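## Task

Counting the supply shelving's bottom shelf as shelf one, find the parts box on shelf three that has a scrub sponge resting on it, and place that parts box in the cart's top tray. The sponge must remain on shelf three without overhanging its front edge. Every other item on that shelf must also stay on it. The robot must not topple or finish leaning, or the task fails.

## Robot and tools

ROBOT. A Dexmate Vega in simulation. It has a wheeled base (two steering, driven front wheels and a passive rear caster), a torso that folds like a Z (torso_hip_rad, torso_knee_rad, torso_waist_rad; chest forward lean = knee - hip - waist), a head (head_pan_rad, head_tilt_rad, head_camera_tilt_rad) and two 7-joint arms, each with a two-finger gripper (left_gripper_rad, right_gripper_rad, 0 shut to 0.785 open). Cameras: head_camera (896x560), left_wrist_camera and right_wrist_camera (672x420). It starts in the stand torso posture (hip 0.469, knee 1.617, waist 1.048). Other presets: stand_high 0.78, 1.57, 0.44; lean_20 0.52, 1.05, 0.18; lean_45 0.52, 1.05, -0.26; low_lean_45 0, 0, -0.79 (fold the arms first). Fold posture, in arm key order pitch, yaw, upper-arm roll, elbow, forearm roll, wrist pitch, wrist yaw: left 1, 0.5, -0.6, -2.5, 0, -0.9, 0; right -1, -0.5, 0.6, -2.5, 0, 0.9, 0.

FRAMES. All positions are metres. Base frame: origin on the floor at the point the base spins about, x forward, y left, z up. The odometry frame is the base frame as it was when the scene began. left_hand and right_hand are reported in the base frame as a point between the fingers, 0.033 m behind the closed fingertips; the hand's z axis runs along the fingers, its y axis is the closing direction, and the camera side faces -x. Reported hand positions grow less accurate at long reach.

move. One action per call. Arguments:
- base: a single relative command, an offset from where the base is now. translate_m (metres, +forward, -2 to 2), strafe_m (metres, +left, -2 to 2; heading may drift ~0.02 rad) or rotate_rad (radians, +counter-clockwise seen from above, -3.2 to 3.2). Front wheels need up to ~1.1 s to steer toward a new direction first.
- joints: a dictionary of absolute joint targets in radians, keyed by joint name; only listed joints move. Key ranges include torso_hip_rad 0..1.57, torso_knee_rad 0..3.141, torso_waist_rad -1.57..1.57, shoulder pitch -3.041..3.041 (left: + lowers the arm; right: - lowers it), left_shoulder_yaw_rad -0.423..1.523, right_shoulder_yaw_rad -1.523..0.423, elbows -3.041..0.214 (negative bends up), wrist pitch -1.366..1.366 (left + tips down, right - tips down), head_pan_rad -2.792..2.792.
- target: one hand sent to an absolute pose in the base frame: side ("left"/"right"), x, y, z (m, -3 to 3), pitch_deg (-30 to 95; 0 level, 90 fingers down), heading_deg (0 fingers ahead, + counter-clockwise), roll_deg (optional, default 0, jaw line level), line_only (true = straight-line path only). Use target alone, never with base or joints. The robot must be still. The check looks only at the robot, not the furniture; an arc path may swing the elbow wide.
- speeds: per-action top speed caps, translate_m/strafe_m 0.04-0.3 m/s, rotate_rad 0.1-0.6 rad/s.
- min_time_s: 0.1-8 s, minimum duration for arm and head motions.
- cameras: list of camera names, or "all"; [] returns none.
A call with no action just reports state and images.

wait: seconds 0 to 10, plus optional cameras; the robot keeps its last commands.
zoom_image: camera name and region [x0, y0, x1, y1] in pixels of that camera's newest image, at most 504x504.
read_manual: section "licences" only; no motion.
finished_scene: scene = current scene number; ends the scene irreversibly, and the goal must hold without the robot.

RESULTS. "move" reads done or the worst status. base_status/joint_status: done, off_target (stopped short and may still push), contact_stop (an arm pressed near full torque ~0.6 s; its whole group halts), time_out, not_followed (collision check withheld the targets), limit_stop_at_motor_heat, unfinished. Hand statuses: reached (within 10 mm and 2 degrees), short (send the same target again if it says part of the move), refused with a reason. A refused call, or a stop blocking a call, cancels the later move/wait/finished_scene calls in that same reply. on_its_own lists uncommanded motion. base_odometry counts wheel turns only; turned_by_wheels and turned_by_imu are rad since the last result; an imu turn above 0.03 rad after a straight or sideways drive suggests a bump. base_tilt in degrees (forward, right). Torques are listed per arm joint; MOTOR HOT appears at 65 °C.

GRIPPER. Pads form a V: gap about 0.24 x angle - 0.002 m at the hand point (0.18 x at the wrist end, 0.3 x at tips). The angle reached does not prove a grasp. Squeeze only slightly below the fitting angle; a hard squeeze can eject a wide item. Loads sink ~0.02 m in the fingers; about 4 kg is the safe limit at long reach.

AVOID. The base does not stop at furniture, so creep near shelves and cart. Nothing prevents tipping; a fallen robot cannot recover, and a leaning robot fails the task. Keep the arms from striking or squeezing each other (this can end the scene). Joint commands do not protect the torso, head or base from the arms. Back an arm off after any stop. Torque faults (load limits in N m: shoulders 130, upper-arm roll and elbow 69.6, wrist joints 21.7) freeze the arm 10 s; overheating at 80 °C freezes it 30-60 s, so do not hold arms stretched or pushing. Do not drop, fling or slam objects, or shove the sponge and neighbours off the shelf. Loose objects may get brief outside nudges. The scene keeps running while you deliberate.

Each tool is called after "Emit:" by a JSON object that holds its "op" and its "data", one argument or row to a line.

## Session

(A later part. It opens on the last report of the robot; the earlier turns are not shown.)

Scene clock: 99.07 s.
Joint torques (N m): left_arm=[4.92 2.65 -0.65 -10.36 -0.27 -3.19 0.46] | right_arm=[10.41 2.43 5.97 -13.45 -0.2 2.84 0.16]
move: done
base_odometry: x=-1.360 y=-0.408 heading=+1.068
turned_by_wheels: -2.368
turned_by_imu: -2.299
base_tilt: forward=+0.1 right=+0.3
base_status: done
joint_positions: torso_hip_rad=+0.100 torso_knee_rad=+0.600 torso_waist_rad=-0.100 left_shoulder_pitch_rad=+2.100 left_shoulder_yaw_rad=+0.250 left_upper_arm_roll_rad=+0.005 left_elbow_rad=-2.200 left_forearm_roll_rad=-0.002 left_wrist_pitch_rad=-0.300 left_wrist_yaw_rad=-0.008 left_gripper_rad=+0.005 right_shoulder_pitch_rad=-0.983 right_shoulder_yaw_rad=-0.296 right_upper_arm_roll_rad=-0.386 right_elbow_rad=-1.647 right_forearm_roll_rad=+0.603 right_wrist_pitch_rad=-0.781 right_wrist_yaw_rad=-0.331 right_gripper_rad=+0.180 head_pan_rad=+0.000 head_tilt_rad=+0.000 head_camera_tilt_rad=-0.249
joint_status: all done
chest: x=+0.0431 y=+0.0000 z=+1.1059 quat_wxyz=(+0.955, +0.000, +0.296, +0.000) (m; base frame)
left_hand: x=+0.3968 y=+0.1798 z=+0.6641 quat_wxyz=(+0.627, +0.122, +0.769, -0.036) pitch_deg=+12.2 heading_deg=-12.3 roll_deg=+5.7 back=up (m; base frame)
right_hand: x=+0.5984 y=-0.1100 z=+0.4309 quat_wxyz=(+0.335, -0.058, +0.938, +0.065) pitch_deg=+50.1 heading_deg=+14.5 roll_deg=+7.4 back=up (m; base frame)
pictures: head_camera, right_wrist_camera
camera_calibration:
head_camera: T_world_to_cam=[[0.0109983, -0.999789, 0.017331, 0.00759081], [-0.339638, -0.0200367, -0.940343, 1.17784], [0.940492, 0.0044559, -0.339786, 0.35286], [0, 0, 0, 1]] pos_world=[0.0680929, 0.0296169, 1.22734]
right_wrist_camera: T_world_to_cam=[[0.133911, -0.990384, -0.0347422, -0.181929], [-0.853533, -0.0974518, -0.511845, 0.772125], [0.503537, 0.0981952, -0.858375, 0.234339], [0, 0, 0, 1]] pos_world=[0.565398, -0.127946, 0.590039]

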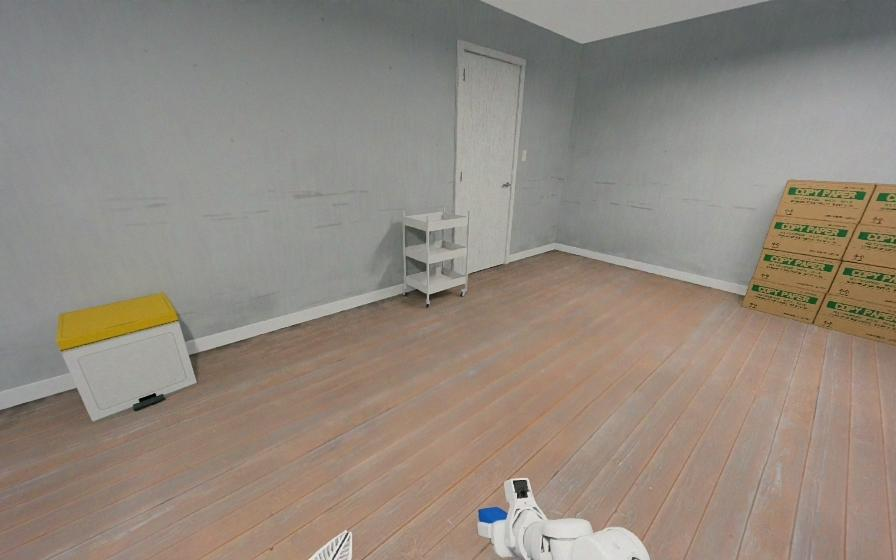

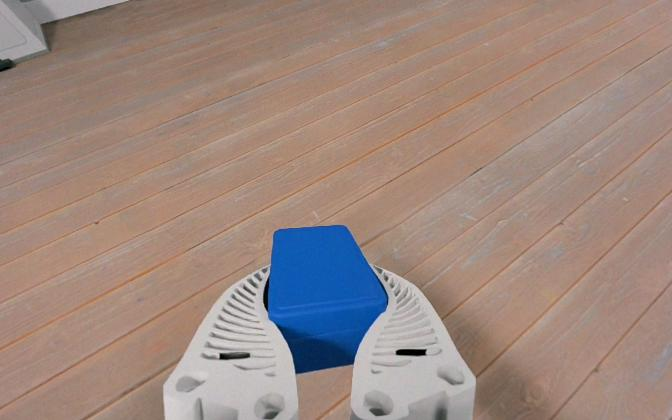

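Emit:
{"op": "move", "data": {
  "base": {"rotate_rad":-0.178},
  "cameras": []
}}

Emit:
{"op": "move", "data": {
  "base": {"translate_m":1.95},
  "joints": {"head_camera_tilt_rad":0.0},
  "cameras": []
}}

Emit:
{"op": "move", "data": {
  "base": {"rotate_rad":0.87},
  "cameras": ["head_camera"]
}}

Emit:
{"op": "move", "data": {
  "target": {"side":"right","x":0.68,"y":-0.22,"z":0.86,"pitch_deg":25,"heading_deg":0},
  "cameras": ["head_camera","right_wrist_camera"]
}}

Scene clock: 101.67 s.
Joint torques (N m): left_arm=[3.99 3.33 -0.42 -9.97 -0.36 -3.42 0.25] | right_arm=[7.22 0.05 5.13 -13.11 -0.1 2.55 -0.08]
move: done
base_odometry: x=-1.360 y=-0.408 heading=+0.890
turned_by_wheels: -0.177
turned_by_imu: -0.172
base_tilt: forward=+0.2 right=+0.3
base_status: done
joint_positions: torso_hip_rad=+0.100 torso_knee_rad=+0.600 torso_waist_rad=-0.100 left_shoulder_pitch_rad=+2.100 left_shoulder_yaw_rad=+0.250 left_upper_arm_roll_rad=+0.005 left_elbow_rad=-2.200 left_forearm_roll_rad=-0.002 left_wrist_pitch_rad=-0.300 left_wrist_yaw_rad=-0.008 left_gripper_rad=+0.005 right_shoulder_pitch_rad=-0.983 right_shoulder_yaw_rad=-0.296 right_upper_arm_roll_rad=-0.386 right_elbow_rad=-1.647 right_forearm_roll_rad=+0.603 right_wrist_pitch_rad=-0.781 right_wrist_yaw_rad=-0.331 right_gripper_rad=+0.180 head_pan_rad=+0.000 head_tilt_rad=+0.000 head_camera_tilt_rad=-0.249
joint_status: not commanded
chest: x=+0.0431 y=+0.0000 z=+1.1059 quat_wxyz=(+0.955, +0.000, +0.296, +0.000) (m; base frame)
left_hand: x=+0.3968 y=+0.1798 z=+0.6641 quat_wxyz=(+0.627, +0.122, +0.769, -0.036) pitch_deg=+12.2 heading_deg=-12.3 roll_deg=+5.7 back=up (m; base frame)
right_hand: x=+0.5984 y=-0.1100 z=+0.4309 quat_wxyz=(+0.335, -0.058, +0.938, +0.065) pitch_deg=+50.1 heading_deg=+14.5 roll_deg=+7.4 back=up (m; base frame)
pictures: none
No camera images: "cameras" was empty.

Scene clock: 109.97 s.
Joint torques (N m): left_arm=[4.31 2.65 -0.87 -9.49 -0.29 -3.38 0.39] | right_arm=[7.48 2.97 5.47 -12.36 0.23 2.44 0.16]
move: done
base_odometry: x=-0.129 y=+1.105 heading=+0.890
turned_by_wheels: -0.001
turned_by_imu: -0.009
base_tilt: forward=+0.1 right=+0.3
base_status: done
joint_positions: torso_hip_rad=+0.100 torso_knee_rad=+0.600 torso_waist_rad=-0.100 left_shoulder_pitch_rad=+2.100 left_shoulder_yaw_rad=+0.250 left_upper_arm_roll_rad=+0.005 left_elbow_rad=-2.200 left_forearm_roll_rad=-0.002 left_wrist_pitch_rad=-0.300 left_wrist_yaw_rad=-0.008 left_gripper_rad=+0.005 right_shoulder_pitch_rad=-0.983 right_shoulder_yaw_rad=-0.296 right_upper_arm_roll_rad=-0.386 right_elbow_rad=-1.647 right_forearm_roll_rad=+0.603 right_wrist_pitch_rad=-0.781 right_wrist_yaw_rad=-0.331 right_gripper_rad=+0.180 head_pan_rad=+0.000 head_tilt_rad=+0.000 head_camera_tilt_rad=-0.001
joint_status: all done
chest: x=+0.0431 y=+0.0000 z=+1.1059 quat_wxyz=(+0.955, +0.000, +0.296, +0.000) (m; base frame)
left_hand: x=+0.3968 y=+0.1798 z=+0.6641 quat_wxyz=(+0.627, +0.122, +0.769, -0.036) pitch_deg=+12.2 heading_deg=-12.3 roll_deg=+5.7 back=up (m; base frame)
right_hand: x=+0.5985 y=-0.1100 z=+0.4309 quat_wxyz=(+0.335, -0.058, +0.938, +0.065) pitch_deg=+50.1 heading_deg=+14.5 roll_deg=+7.4 back=up (m; base frame)
pictures: none
No camera images: "cameras" was empty.

Scene clock: 112.97 s.
Joint torques (N m): left_arm=[4.75 3.68 -0.58 -8.88 -0.28 -2.93 0.17] | right_arm=[7.96 -0.01 4.41 -12.63 -0.17 2.47 0.14]
move: done
base_odometry: x=-0.129 y=+1.106 heading=+1.759
turned_by_wheels: +0.869
turned_by_imu: +0.845
base_tilt: forward=+0.2 right=+0.4
base_status: done
joint_positions: torso_hip_rad=+0.100 torso_knee_rad=+0.600 torso_waist_rad=-0.100 left_shoulder_pitch_rad=+2.100 left_shoulder_yaw_rad=+0.250 left_upper_arm_roll_rad=+0.005 left_elbow_rad=-2.200 left_forearm_roll_rad=-0.002 left_wrist_pitch_rad=-0.300 left_wrist_yaw_rad=-0.008 left_gripper_rad=+0.005 right_shoulder_pitch_rad=-0.983 right_shoulder_yaw_rad=-0.296 right_upper_arm_roll_rad=-0.386 right_elbow_rad=-1.647 right_forearm_roll_rad=+0.603 right_wrist_pitch_rad=-0.781 right_wrist_yaw_rad=-0.331 right_gripper_rad=+0.180 head_pan_rad=+0.000 head_tilt_rad=+0.000 head_camera_tilt_rad=-0.001
joint_status: not commanded
chest: x=+0.0431 y=+0.0000 z=+1.1059 quat_wxyz=(+0.955, +0.000, +0.296, +0.000) (m; base frame)
left_hand: x=+0.3968 y=+0.1799 z=+0.6641 quat_wxyz=(+0.627, +0.122, +0.769, -0.036) pitch_deg=+12.2 heading_deg=-12.3 roll_deg=+5.7 back=up (m; base frame)
right_hand: x=+0.5985 y=-0.1100 z=+0.4309 quat_wxyz=(+0.335, -0.058, +0.938, +0.065) pitch_deg=+50.1 heading_deg=+14.5 roll_deg=+7.4 back=up (m; base frame)
pictures: head_camera
camera_calibration:
head_camera: T_world_to_cam=[[0.0149244, -0.999789, 0.0140902, 0.0114062], [-0.560596, -0.0200354, -0.827847, 1.04675], [0.827955, 0.00445623, -0.560777, 0.619133], [0, 0, 0, 1]] pos_world=[0.074021, 0.0296169, 1.21359]

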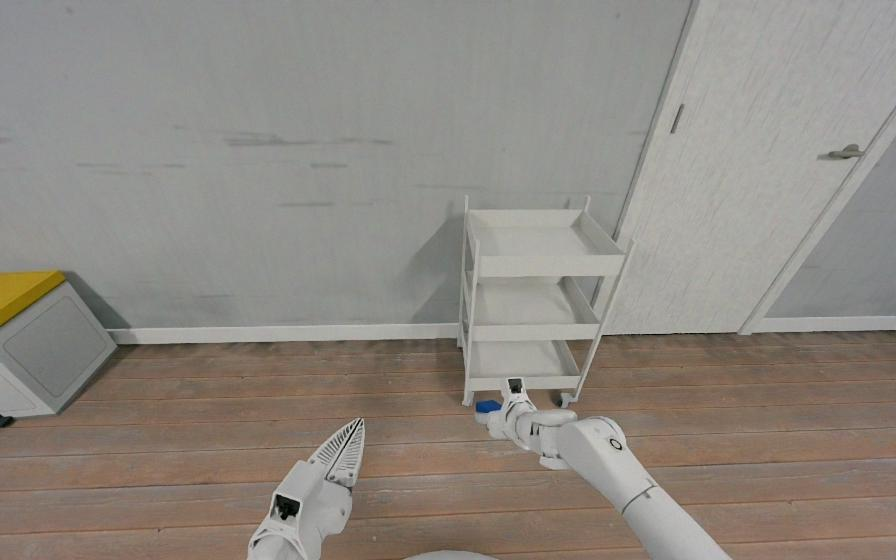

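Scene clock: 117.27 s.
Joint torques (N m): left_arm=[4.36 2.59 -0.64 -8.51 -0.22 -3.54 0.28] | right_arm=[17.52 0.18 6.58 -10.78 0.13 1.74 -0.46]
move: done
base_odometry: x=-0.129 y=+1.106 heading=+1.759
turned_by_wheels: +0.000
turned_by_imu: +0.001
base_tilt: forward=+0.1 right=+0.3
base_status: not commanded
joint_positions: torso_hip_rad=+0.100 torso_knee_rad=+0.600 torso_waist_rad=-0.100 left_shoulder_pitch_rad=+2.100 left_shoulder_yaw_rad=+0.250 left_upper_arm_roll_rad=+0.005 left_elbow_rad=-2.200 left_forearm_roll_rad=-0.002 left_wrist_pitch_rad=-0.300 left_wrist_yaw_rad=-0.008 left_gripper_rad=+0.005 right_shoulder_pitch_rad=-0.797 right_shoulder_yaw_rad=-0.276 right_upper_arm_roll_rad=+0.058 right_elbow_rad=-2.414 right_forearm_roll_rad=+1.164 right_wrist_pitch_rad=-1.362 right_wrist_yaw_rad=-0.945 right_gripper_rad=+0.180 head_pan_rad=+0.000 head_tilt_rad=+0.000 head_camera_tilt_rad=-0.001
joint_status: not commanded
chest: x=+0.0431 y=+0.0000 z=+1.1059 quat_wxyz=(+0.955, +0.000, +0.296, +0.000) (m; base frame)
left_hand: x=+0.3968 y=+0.1799 z=+0.6641 quat_wxyz=(+0.627, +0.122, +0.769, -0.036) pitch_deg=+12.2 heading_deg=-12.3 roll_deg=+5.7 back=up (m; base frame)
right_hand: x=+0.6805 y=-0.2188 z=+0.8564 quat_wxyz=(+0.535, +0.000, +0.845, +0.001) pitch_deg=+25.3 heading_deg=+0.1 roll_deg=+0.2 back=up (m; base frame)
right_hand_status: reached (checked arc [a long move; over the whole arc the hand travels 0.46 m to end 0.45 m from its start, up to 0.04 m off the straight line; right_elbow_rad turns most, 0.77 rad; on the way or at its end the hand turns up to 28 deg from its attitude at the start], planned for 2.8 s): 4 mm and 0.4 deg off.
pictures: head_camera, right_wrist_camera
camera_calibration:
head_camera: T_world_to_cam=[[0.0149244, -0.999789, 0.0140902, 0.0114062], [-0.560596, -0.0200354, -0.827847, 1.04675], [0.827955, 0.00445623, -0.560777, 0.619133], [0, 0, 0, 1]] pos_world=[0.074021, 0.0296169, 1.21359]
right_wrist_camera: T_world_to_cam=[[-0.0369987, -0.998773, 0.0329199, -0.229436], [-0.560755, -0.006517, -0.827956, 1.14071], [0.827155, -0.0490933, -0.559825, 0.0608104], [0, 0, 0, 1]] pos_world=[0.580871, -0.218735, 0.986056]

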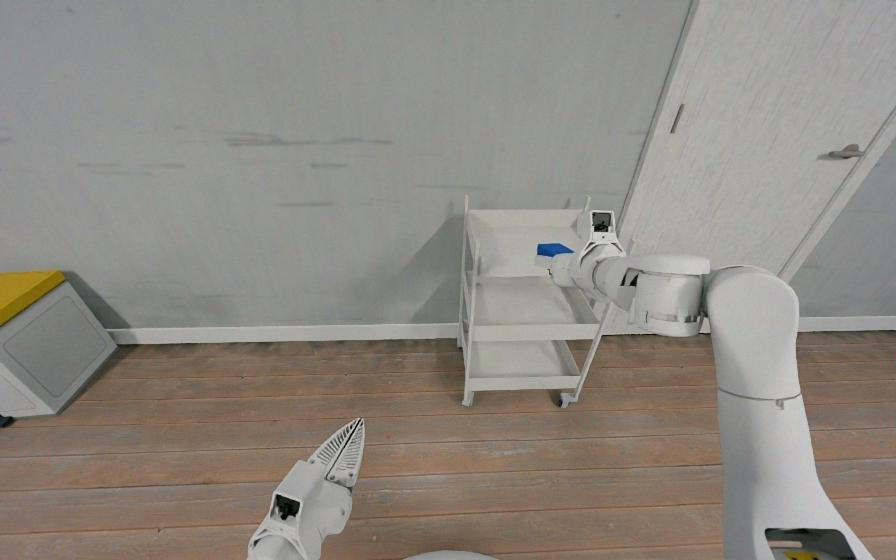

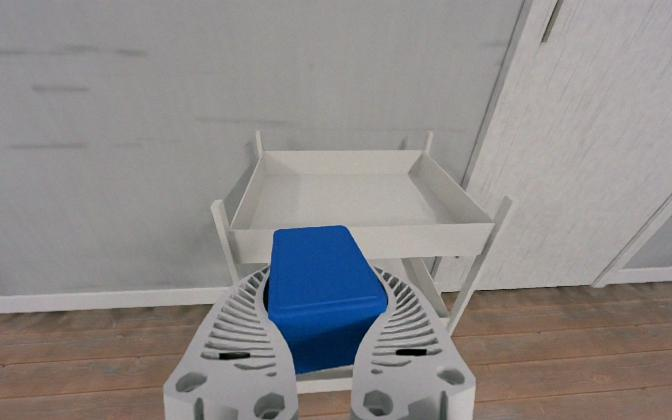

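Emit:
{"op": "move", "data": {
  "base": {"translate_m":0.44},
  "speeds": {"translate_m":0.2},
  "cameras": ["head_camera","right_wrist_camera"]
}}

Emit:
{"op": "move", "data": {
  "target": {"side":"right","x":0.70,"y":-0.25,"z":0.77,"pitch_deg":25,"heading_deg":0},
  "cameras": ["head_camera","right_wrist_camera"]
}}

Scene clock: 121.60 s.
Joint torques (N m): left_arm=[5.58 2.36 -0.2 -8.87 -0.25 -3.24 0.16] | right_arm=[17.01 -0.74 5.17 -10.94 0.05 2.91 -0.09]
move: done
base_odometry: x=-0.211 y=+1.538 heading=+1.760
turned_by_wheels: +0.001
turned_by_imu: +0.000
base_tilt: forward=+0.2 right=+0.3
base_status: done
joint_positions: torso_hip_rad=+0.100 torso_knee_rad=+0.600 torso_waist_rad=-0.100 left_shoulder_pitch_rad=+2.100 left_shoulder_yaw_rad=+0.250 left_upper_arm_roll_rad=+0.005 left_elbow_rad=-2.200 left_forearm_roll_rad=-0.002 left_wrist_pitch_rad=-0.300 left_wrist_yaw_rad=-0.008 left_gripper_rad=+0.005 right_shoulder_pitch_rad=-0.796 right_shoulder_yaw_rad=-0.275 right_upper_arm_roll_rad=+0.061 right_elbow_rad=-2.420 right_forearm_roll_rad=+1.168 right_wrist_pitch_rad=-1.366 right_wrist_yaw_rad=-0.949 right_gripper_rad=+0.180 head_pan_rad=+0.000 head_tilt_rad=+0.000 head_camera_tilt_rad=-0.001
joint_status: not commanded
chest: x=+0.0431 y=+0.0000 z=+1.1059 quat_wxyz=(+0.955, +0.000, +0.296, +0.000) (m; base frame)
left_hand: x=+0.3968 y=+0.1799 z=+0.6641 quat_wxyz=(+0.627, +0.122, +0.769, -0.036) pitch_deg=+12.2 heading_deg=-12.3 roll_deg=+5.7 back=up (m; base frame)
right_hand: x=+0.6799 y=-0.2198 z=+0.8594 quat_wxyz=(+0.537, +0.000, +0.844, +0.000) pitch_deg=+25.1 heading_deg=+0.0 roll_deg=+0.0 back=up (m; base frame)
pictures: head_camera, right_wrist_camera
camera_calibration:
head_camera: T_world_to_cam=[[0.0149244, -0.999789, 0.0140902, 0.0114062], [-0.560596, -0.0200354, -0.827847, 1.04675], [0.827955, 0.00445623, -0.560777, 0.619133], [0, 0, 0, 1]] pos_world=[0.074021, 0.0296169, 1.21359]
right_wrist_camera: T_world_to_cam=[[-0.0379557, -0.998647, 0.0355469, -0.232173], [-0.557041, -0.00838808, -0.830442, 1.14213], [0.829617, -0.0513211, -0.555969, 0.0574198], [0, 0, 0, 1]] pos_world=[0.579766, -0.219332, 0.988652]

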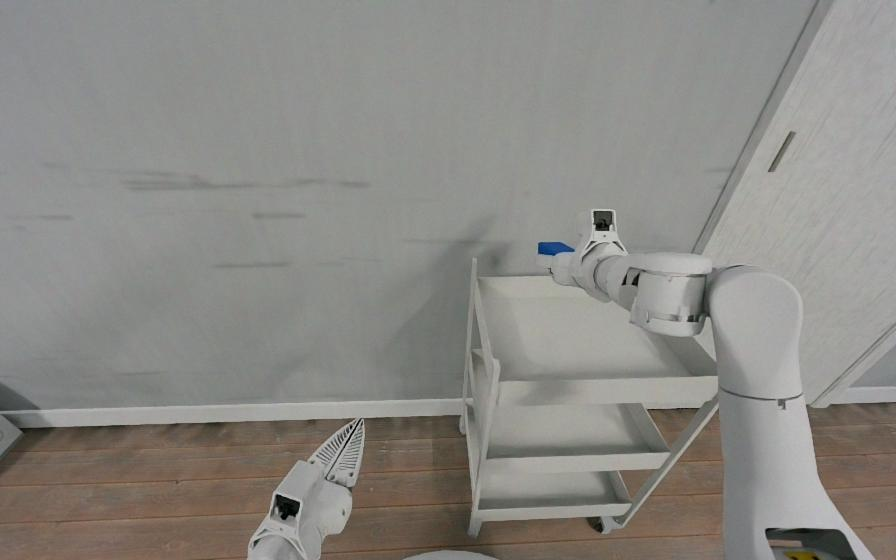

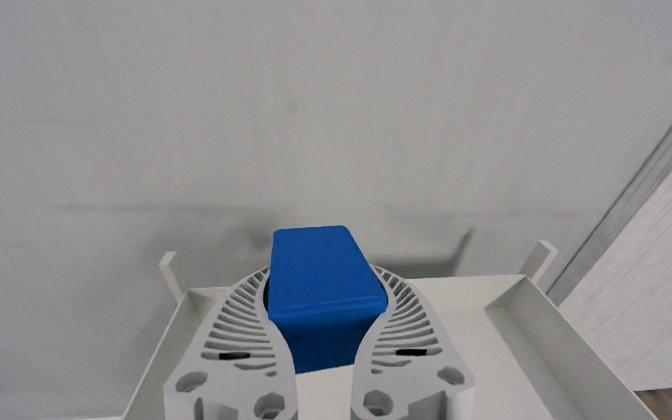

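Scene clock: 124.77 s.
Joint torques (N m): left_arm=[3.83 1.94 -0.44 -9.98 -0.25 -3.31 0.24] | right_arm=[7.57 -4.78 2.32 -7.22 -0.74 2.99 0.15]
move: done
base_odometry: x=-0.211 y=+1.538 heading=+1.760
turned_by_wheels: +0.000
turned_by_imu: +0.001
base_tilt: forward=+0.1 right=+0.3
base_status: not commanded
joint_positions: torso_hip_rad=+0.100 torso_knee_rad=+0.600 torso_waist_rad=-0.100 left_shoulder_pitch_rad=+2.100 left_shoulder_yaw_rad=+0.250 left_upper_arm_roll_rad=+0.005 left_elbow_rad=-2.200 left_forearm_roll_rad=-0.002 left_wrist_pitch_rad=-0.300 left_wrist_yaw_rad=-0.008 left_gripper_rad=+0.005 right_shoulder_pitch_rad=-0.976 right_shoulder_yaw_rad=-0.502 right_upper_arm_roll_rad=-0.032 right_elbow_rad=-2.261 right_forearm_roll_rad=+0.902 right_wrist_pitch_rad=-0.958 right_wrist_yaw_rad=-0.609 right_gripper_rad=+0.180 head_pan_rad=+0.000 head_tilt_rad=+0.000 head_camera_tilt_rad=-0.001
joint_status: not commanded
chest: x=+0.0431 y=+0.0000 z=+1.1059 quat_wxyz=(+0.955, +0.000, +0.296, +0.000) (m; base frame)
left_hand: x=+0.3968 y=+0.1799 z=+0.6641 quat_wxyz=(+0.627, +0.122, +0.769, -0.036) pitch_deg=+12.2 heading_deg=-12.3 roll_deg=+5.7 back=up (m; base frame)
right_hand: x=+0.6998 y=-0.2496 z=+0.7711 quat_wxyz=(+0.537, +0.000, +0.844, +0.000) pitch_deg=+25.0 heading_deg=+0.0 roll_deg=+0.0 back=up (m; base frame)
right_hand_status: reached (straight line, planned for 1.6 s): 1 mm and 0.1 deg off.
pictures: head_camera, right_wrist_camera
camera_calibration:
head_camera: T_world_to_cam=[[0.0149244, -0.999789, 0.0140902, 0.0114062], [-0.560596, -0.0200354, -0.827847, 1.04675], [0.827955, 0.00445623, -0.560777, 0.619133], [0, 0, 0, 1]] pos_world=[0.074021, 0.0296169, 1.21359]
right_wrist_camera: T_world_to_cam=[[-0.03876, -0.99864, 0.034865, -0.25694], [-0.556934, -0.00737949, -0.830524, 1.07976], [0.829652, -0.0516086, -0.55589, -0.00984718], [0, 0, 0, 1]] pos_world=[0.599566, -0.249131, 0.900251]

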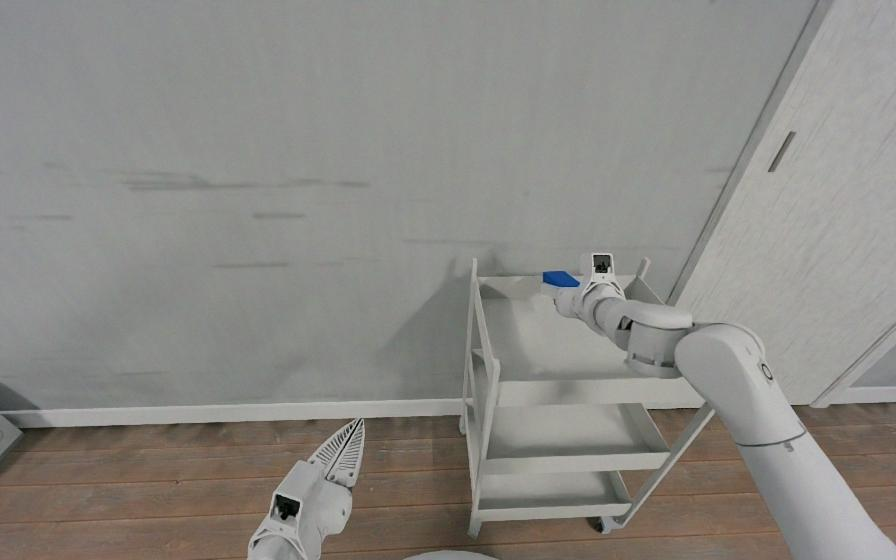

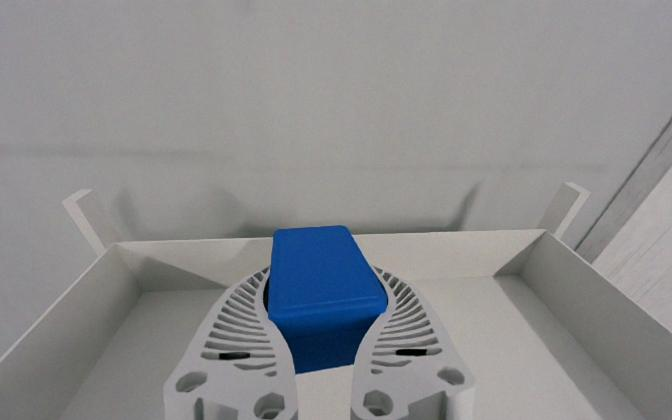

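Emit:
{"op": "move", "data": {
  "target": {"side":"right","x":0.71,"y":-0.25,"z":0.70,"pitch_deg":25,"heading_deg":0},
  "cameras": ["right_wrist_camera"]
}}

Emit:
{"op": "move", "data": {
  "target": {"side":"right","x":0.71,"y":-0.25,"z":0.688,"pitch_deg":25,"heading_deg":0},
  "cameras": ["right_wrist_camera"]
}}

Emit:
{"op": "move", "data": {
  "target": {"side":"right","x":0.71,"y":-0.25,"z":0.68,"pitch_deg":24,"heading_deg":0},
  "cameras": ["right_wrist_camera"]
}}

Scene clock: 127.67 s.
Joint torques (N m): left_arm=[4.25 2.66 -0.51 -9.02 -0.26 -2.95 0.15] | right_arm=[8.92 -4.83 2.53 -7.98 -0.64 2.63 0.1]
move: done
base_odometry: x=-0.211 y=+1.538 heading=+1.760
turned_by_wheels: +0.000
turned_by_imu: +0.001
base_tilt: forward=+0.2 right=+0.3
base_status: not commanded
joint_positions: torso_hip_rad=+0.100 torso_knee_rad=+0.600 torso_waist_rad=-0.100 left_shoulder_pitch_rad=+2.100 left_shoulder_yaw_rad=+0.250 left_upper_arm_roll_rad=+0.005 left_elbow_rad=-2.200 left_forearm_roll_rad=-0.002 left_wrist_pitch_rad=-0.300 left_wrist_yaw_rad=-0.008 left_gripper_rad=+0.005 right_shoulder_pitch_rad=-1.026 right_shoulder_yaw_rad=-0.524 right_upper_arm_roll_rad=-0.141 right_elbow_rad=-2.088 right_forearm_roll_rad=+0.752 right_wrist_pitch_rad=-0.723 right_wrist_yaw_rad=-0.491 right_gripper_rad=+0.180 head_pan_rad=+0.000 head_tilt_rad=+0.000 head_camera_tilt_rad=-0.001
joint_status: not commanded
chest: x=+0.0431 y=+0.0000 z=+1.1059 quat_wxyz=(+0.955, +0.000, +0.296, +0.000) (m; base frame)
left_hand: x=+0.3968 y=+0.1799 z=+0.6641 quat_wxyz=(+0.627, +0.122, +0.769, -0.036) pitch_deg=+12.2 heading_deg=-12.3 roll_deg=+5.7 back=up (m; base frame)
right_hand: x=+0.7099 y=-0.2501 z=+0.7015 quat_wxyz=(+0.537, +0.000, +0.844, +0.000) pitch_deg=+25.0 heading_deg=+0.0 roll_deg=+0.0 back=up (m; base frame)
right_hand_status: reached (straight line, planned for 1.1 s): 2 mm and 0.1 deg off.
pictures: right_wrist_camera
camera_calibration:
right_wrist_camera: T_world_to_cam=[[-0.038713, -0.998639, 0.0349359, -0.254613], [-0.556708, -0.00747873, -0.830675, 1.02748], [0.829806, -0.0516069, -0.555661, -0.0571385], [0, 0, 0, 1]] pos_world=[0.609565, -0.249531, 0.830651]

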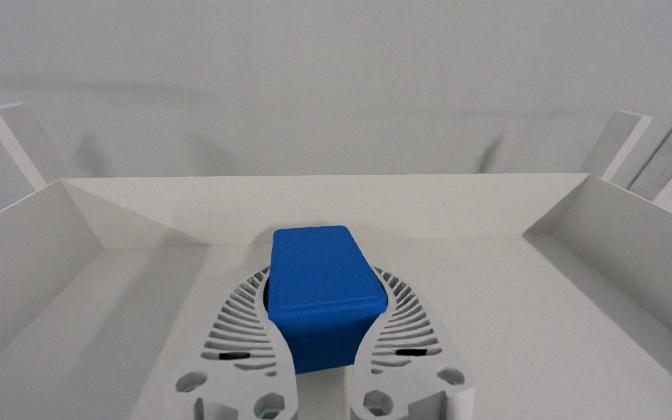

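Scene clock: 128.97 s.
Joint torques (N m): left_arm=[4.9 2.33 -0.5 -9.88 -0.31 -2.67 0.16] | right_arm=[2.07 -1.83 2.72 -4.68 -0.44 2.5 0.22]
move: done
base_odometry: x=-0.211 y=+1.538 heading=+1.760
turned_by_wheels: +0.000
turned_by_imu: +0.000
base_tilt: forward=+0.1 right=+0.3
base_status: not commanded
joint_positions: torso_hip_rad=+0.100 torso_knee_rad=+0.600 torso_waist_rad=-0.100 left_shoulder_pitch_rad=+2.100 left_shoulder_yaw_rad=+0.250 left_upper_arm_roll_rad=+0.005 left_elbow_rad=-2.200 left_forearm_roll_rad=-0.002 left_wrist_pitch_rad=-0.300 left_wrist_yaw_rad=-0.008 left_gripper_rad=+0.005 right_shoulder_pitch_rad=-1.033 right_shoulder_yaw_rad=-0.524 right_upper_arm_roll_rad=-0.156 right_elbow_rad=-2.059 right_forearm_roll_rad=+0.730 right_wrist_pitch_rad=-0.684 right_wrist_yaw_rad=-0.474 right_gripper_rad=+0.180 head_pan_rad=+0.000 head_tilt_rad=+0.000 head_camera_tilt_rad=-0.001
joint_status: not commanded
chest: x=+0.0431 y=+0.0000 z=+1.1058 quat_wxyz=(+0.955, +0.000, +0.296, +0.000) (m; base frame)
left_hand: x=+0.3968 y=+0.1799 z=+0.6641 quat_wxyz=(+0.627, +0.122, +0.769, -0.036) pitch_deg=+12.2 heading_deg=-12.3 roll_deg=+5.7 back=up (m; base frame)
right_hand: x=+0.7102 y=-0.2502 z=+0.6901 quat_wxyz=(+0.538, +0.000, +0.843, +0.000) pitch_deg=+25.0 heading_deg=+0.0 roll_deg=+0.0 back=up (m; base frame)
right_hand_status: reached (straight line, planned for 0.4 s): 2 mm and 0.0 deg off.
pictures: right_wrist_camera
camera_calibration:
right_wrist_camera: T_world_to_cam=[[-0.0385604, -0.99863, 0.0353697, -0.254749], [-0.555828, -0.00797938, -0.831259, 1.01786], [0.830402, -0.0517131, -0.554759, -0.0648281], [0, 0, 0, 1]] pos_world=[0.609765, -0.249631, 0.81915]

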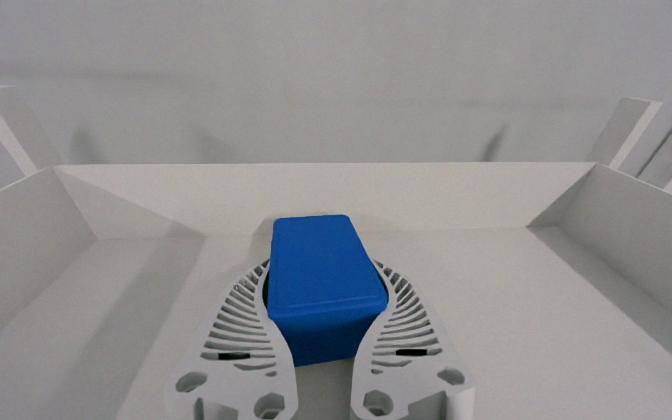

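Scene clock: 130.53 s.
Joint torques (N m): left_arm=[4.77 2.64 -0.46 -9.88 -0.25 -3.61 0.15] | right_arm=[2.27 -3.59 -0.19 -0.99 -0.05 -0.04 0.23]
move: done
base_odometry: x=-0.211 y=+1.538 heading=+1.760
turned_by_wheels: +0.000
turned_by_imu: +0.000
base_tilt: forward=+0.2 right=+0.3
base_status: not commanded
joint_positions: torso_hip_rad=+0.100 torso_knee_rad=+0.600 torso_waist_rad=-0.100 left_shoulder_pitch_rad=+2.100 left_shoulder_yaw_rad=+0.250 left_upper_arm_roll_rad=+0.005 left_elbow_rad=-2.200 left_forearm_roll_rad=-0.002 left_wrist_pitch_rad=-0.300 left_wrist_yaw_rad=-0.008 left_gripper_rad=+0.005 right_shoulder_pitch_rad=-1.050 right_shoulder_yaw_rad=-0.524 right_upper_arm_roll_rad=-0.174 right_elbow_rad=-2.029 right_forearm_roll_rad=+0.698 right_wrist_pitch_rad=-0.622 right_wrist_yaw_rad=-0.453 right_gripper_rad=+0.180 head_pan_rad=+0.000 head_tilt_rad=+0.000 head_camera_tilt_rad=-0.001
joint_status: not commanded
chest: x=+0.0430 y=+0.0000 z=+1.1059 quat_wxyz=(+0.955, +0.000, +0.296, +0.000) (m; base frame)
left_hand: x=+0.3968 y=+0.1799 z=+0.6642 quat_wxyz=(+0.627, +0.122, +0.769, -0.036) pitch_deg=+12.2 heading_deg=-12.3 roll_deg=+5.7 back=up (m; base frame)
right_hand: x=+0.7103 y=-0.2501 z=+0.6818 quat_wxyz=(+0.545, +0.000, +0.839, +0.000) pitch_deg=+24.0 heading_deg=+0.0 roll_deg=+0.0 back=up (m; base frame)
right_hand_status: reached (straight line, planned for 0.5 s): 2 mm and 0.0 deg off.
pictures: right_wrist_camera
camera_calibration:
right_wrist_camera: T_world_to_cam=[[-0.0392697, -0.998632, 0.0345389, -0.253374], [-0.541489, -0.00778241, -0.840672, 1.0073], [0.83979, -0.0517153, -0.540442, -0.0859196], [0, 0, 0, 1]] pos_world=[0.607648, -0.249631, 0.809129]

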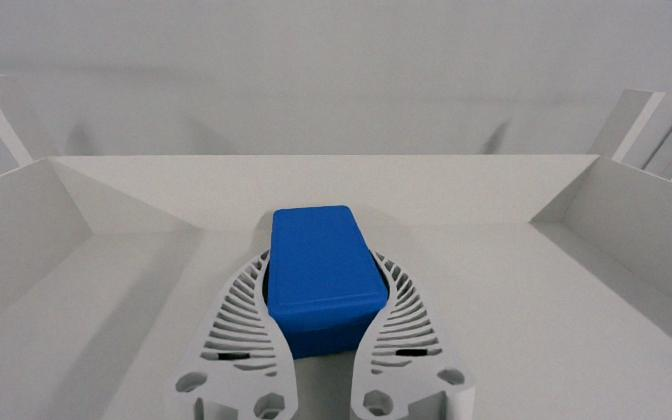

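In contact. Release, retreat.

Emit:
{"op": "move", "data": {
  "joints": {"right_gripper_rad":0.26},
  "cameras": []
}}

Emit:
{"op": "move", "data": {
  "joints": {"right_gripper_rad":0.5},
  "cameras": ["right_wrist_camera"]
}}

Emit:
{"op": "move", "data": {
  "target": {"side":"right","x":0.67,"y":-0.25,"z":0.82,"pitch_deg":26,"heading_deg":0},
  "cameras": ["right_wrist_camera","head_camera"]
}}

Scene clock: 131.40 s.
Joint torques (N m): left_arm=[4.25 2.28 -0.77 -9.03 -0.21 -3.22 0.26] | right_arm=[0.68 -5.28 -0.37 -2.71 0 0.07 0.06]
move: done
base_odometry: x=-0.211 y=+1.538 heading=+1.760
turned_by_wheels: +0.000
turned_by_imu: +0.000
base_tilt: forward=+0.2 right=+0.3
base_status: not commanded
joint_positions: torso_hip_rad=+0.100 torso_knee_rad=+0.600 torso_waist_rad=-0.100 left_shoulder_pitch_rad=+2.100 left_shoulder_yaw_rad=+0.250 left_upper_arm_roll_rad=+0.005 left_elbow_rad=-2.200 left_forearm_roll_rad=-0.002 left_wrist_pitch_rad=-0.300 left_wrist_yaw_rad=-0.008 left_gripper_rad=+0.005 right_shoulder_pitch_rad=-1.051 right_shoulder_yaw_rad=-0.524 right_upper_arm_roll_rad=-0.175 right_elbow_rad=-2.027 right_forearm_roll_rad=+0.696 right_wrist_pitch_rad=-0.617 right_wrist_yaw_rad=-0.452 right_gripper_rad=+0.260 head_pan_rad=+0.000 head_tilt_rad=+0.000 head_camera_tilt_rad=-0.001
joint_status: all done
chest: x=+0.0429 y=+0.0000 z=+1.1059 quat_wxyz=(+0.955, +0.000, +0.296, +0.000) (m; base frame)
left_hand: x=+0.3968 y=+0.1799 z=+0.6642 quat_wxyz=(+0.627, +0.122, +0.769, -0.036) pitch_deg=+12.2 heading_deg=-12.3 roll_deg=+5.7 back=up (m; base frame)
right_hand: x=+0.7103 y=-0.2501 z=+0.6812 quat_wxyz=(+0.545, +0.000, +0.838, +0.000) pitch_deg=+23.9 heading_deg=+0.0 roll_deg=+0.0 back=up (m; base frame)
pictures: none
No camera images: "cameras" was empty.

Scene clock: 132.17 s.
Joint torques (N m): left_arm=[5.13 3 -0.42 -10.06 -0.26 -3.49 0.24] | right_arm=[2.75 -4.96 0.49 -3.15 0.13 1.02 0.01]
move: done
base_odometry: x=-0.211 y=+1.538 heading=+1.760
turned_by_wheels: +0.000
turned_by_imu: +0.000
base_tilt: forward=+0.1 right=+0.3
base_status: not commanded
joint_positions: torso_hip_rad=+0.100 torso_knee_rad=+0.600 torso_waist_rad=-0.100 left_shoulder_pitch_rad=+2.100 left_shoulder_yaw_rad=+0.250 left_upper_arm_roll_rad=+0.005 left_elbow_rad=-2.200 left_forearm_roll_rad=-0.002 left_wrist_pitch_rad=-0.300 left_wrist_yaw_rad=-0.008 left_gripper_rad=+0.005 right_shoulder_pitch_rad=-1.051 right_shoulder_yaw_rad=-0.524 right_upper_arm_roll_rad=-0.175 right_elbow_rad=-2.027 right_forearm_roll_rad=+0.695 right_wrist_pitch_rad=-0.617 right_wrist_yaw_rad=-0.452 right_gripper_rad=+0.500 head_pan_rad=+0.000 head_tilt_rad=+0.000 head_camera_tilt_rad=-0.001
joint_status: all done
chest: x=+0.0429 y=+0.0000 z=+1.1059 quat_wxyz=(+0.955, +0.000, +0.296, +0.000) (m; base frame)
left_hand: x=+0.3968 y=+0.1799 z=+0.6642 quat_wxyz=(+0.627, +0.122, +0.769, -0.036) pitch_deg=+12.2 heading_deg=-12.3 roll_deg=+5.7 back=up (m; base frame)
right_hand: x=+0.7102 y=-0.2501 z=+0.6809 quat_wxyz=(+0.545, +0.000, +0.838, +0.000) pitch_deg=+23.9 heading_deg=+0.0 roll_deg=+0.0 back=up (m; base frame)
pictures: right_wrist_camera
camera_calibration:
right_wrist_camera: T_world_to_cam=[[-0.0391698, -0.998636, 0.0345238, -0.253297], [-0.540466, -0.00788672, -0.841329, 1.00624], [0.840454, -0.0516136, -0.53942, -0.0874908], [0, 0, 0, 1]] pos_world=[0.607447, -0.249531, 0.808127]

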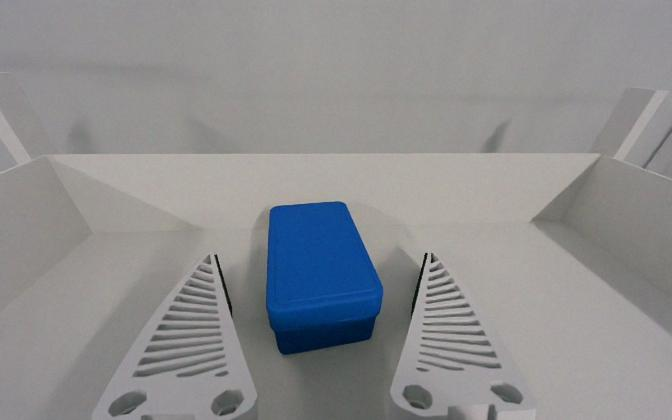

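Scene clock: 135.90 s.
Joint torques (N m): left_arm=[5.26 2.72 -0.55 -9.22 -0.27 -3.61 0.29] | right_arm=[18.55 -1.96 6.86 -10.72 -0.02 2.31 -0.33]
move: done
base_odometry: x=-0.211 y=+1.538 heading=+1.760
turned_by_wheels: +0.000
turned_by_imu: +0.001
base_tilt: forward=+0.2 right=+0.3
base_status: not commanded
joint_positions: torso_hip_rad=+0.100 torso_knee_rad=+0.600 torso_waist_rad=-0.100 left_shoulder_pitch_rad=+2.100 left_shoulder_yaw_rad=+0.250 left_upper_arm_roll_rad=+0.005 left_elbow_rad=-2.200 left_forearm_roll_rad=-0.002 left_wrist_pitch_rad=-0.300 left_wrist_yaw_rad=-0.008 left_gripper_rad=+0.005 right_shoulder_pitch_rad=-0.941 right_shoulder_yaw_rad=-0.425 right_upper_arm_roll_rad=+0.094 right_elbow_rad=-2.411 right_forearm_roll_rad=+1.092 right_wrist_pitch_rad=-1.202 right_wrist_yaw_rad=-0.769 right_gripper_rad=+0.500 head_pan_rad=+0.000 head_tilt_rad=+0.000 head_camera_tilt_rad=-0.001
joint_status: not commanded
chest: x=+0.0430 y=+0.0000 z=+1.1059 quat_wxyz=(+0.955, +0.000, +0.296, +0.000) (m; base frame)
left_hand: x=+0.3968 y=+0.1799 z=+0.6642 quat_wxyz=(+0.627, +0.122, +0.769, -0.036) pitch_deg=+12.2 heading_deg=-12.3 roll_deg=+5.7 back=up (m; base frame)
right_hand: x=+0.6703 y=-0.2498 z=+0.8181 quat_wxyz=(+0.529, +0.000, +0.848, +0.000) pitch_deg=+26.1 heading_deg=+0.0 roll_deg=+0.0 back=up (m; base frame)
right_hand_status: reached (straight line, planned for 2.2 s): 2 mm and 0.1 deg off.
pictures: head_camera, right_wrist_camera
camera_calibration:
head_camera: T_world_to_cam=[[0.0149213, -0.999789, 0.0140941, 0.0114047], [-0.560413, -0.0200358, -0.827971, 1.04678], [0.828079, 0.0044559, -0.560594, 0.619066], [0, 0, 0, 1]] pos_world=[0.0738219, 0.0296169, 1.21359]
right_wrist_camera: T_world_to_cam=[[-0.0377323, -0.99866, 0.0354184, -0.261111], [-0.57186, -0.00748678, -0.820317, 1.10405], [0.819483, -0.0512068, -0.570812, 0.0598293], [0, 0, 0, 1]] pos_world=[0.572483, -0.249432, 0.949073]

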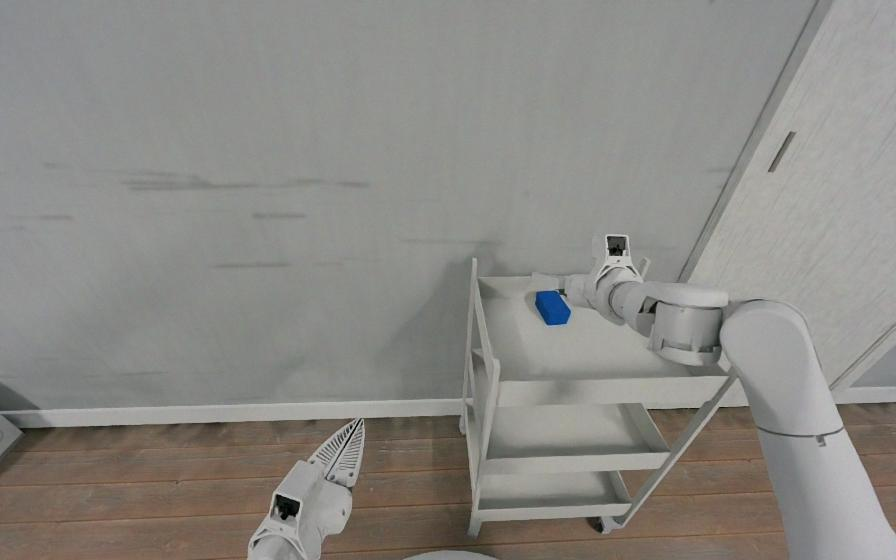

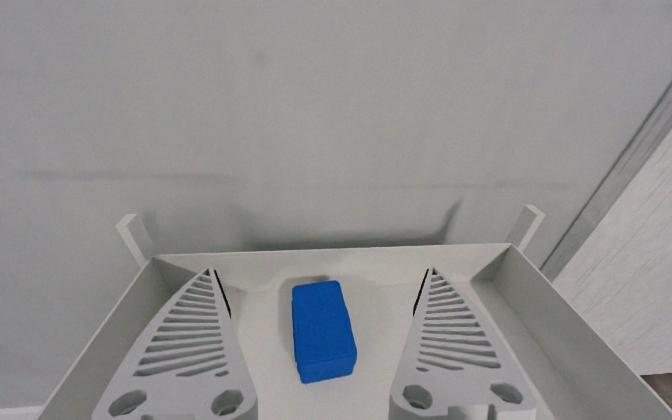

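Emit:
{"op": "finished_scene", "data": {
  "scene": 3
}}

The scene is finished: the task was done.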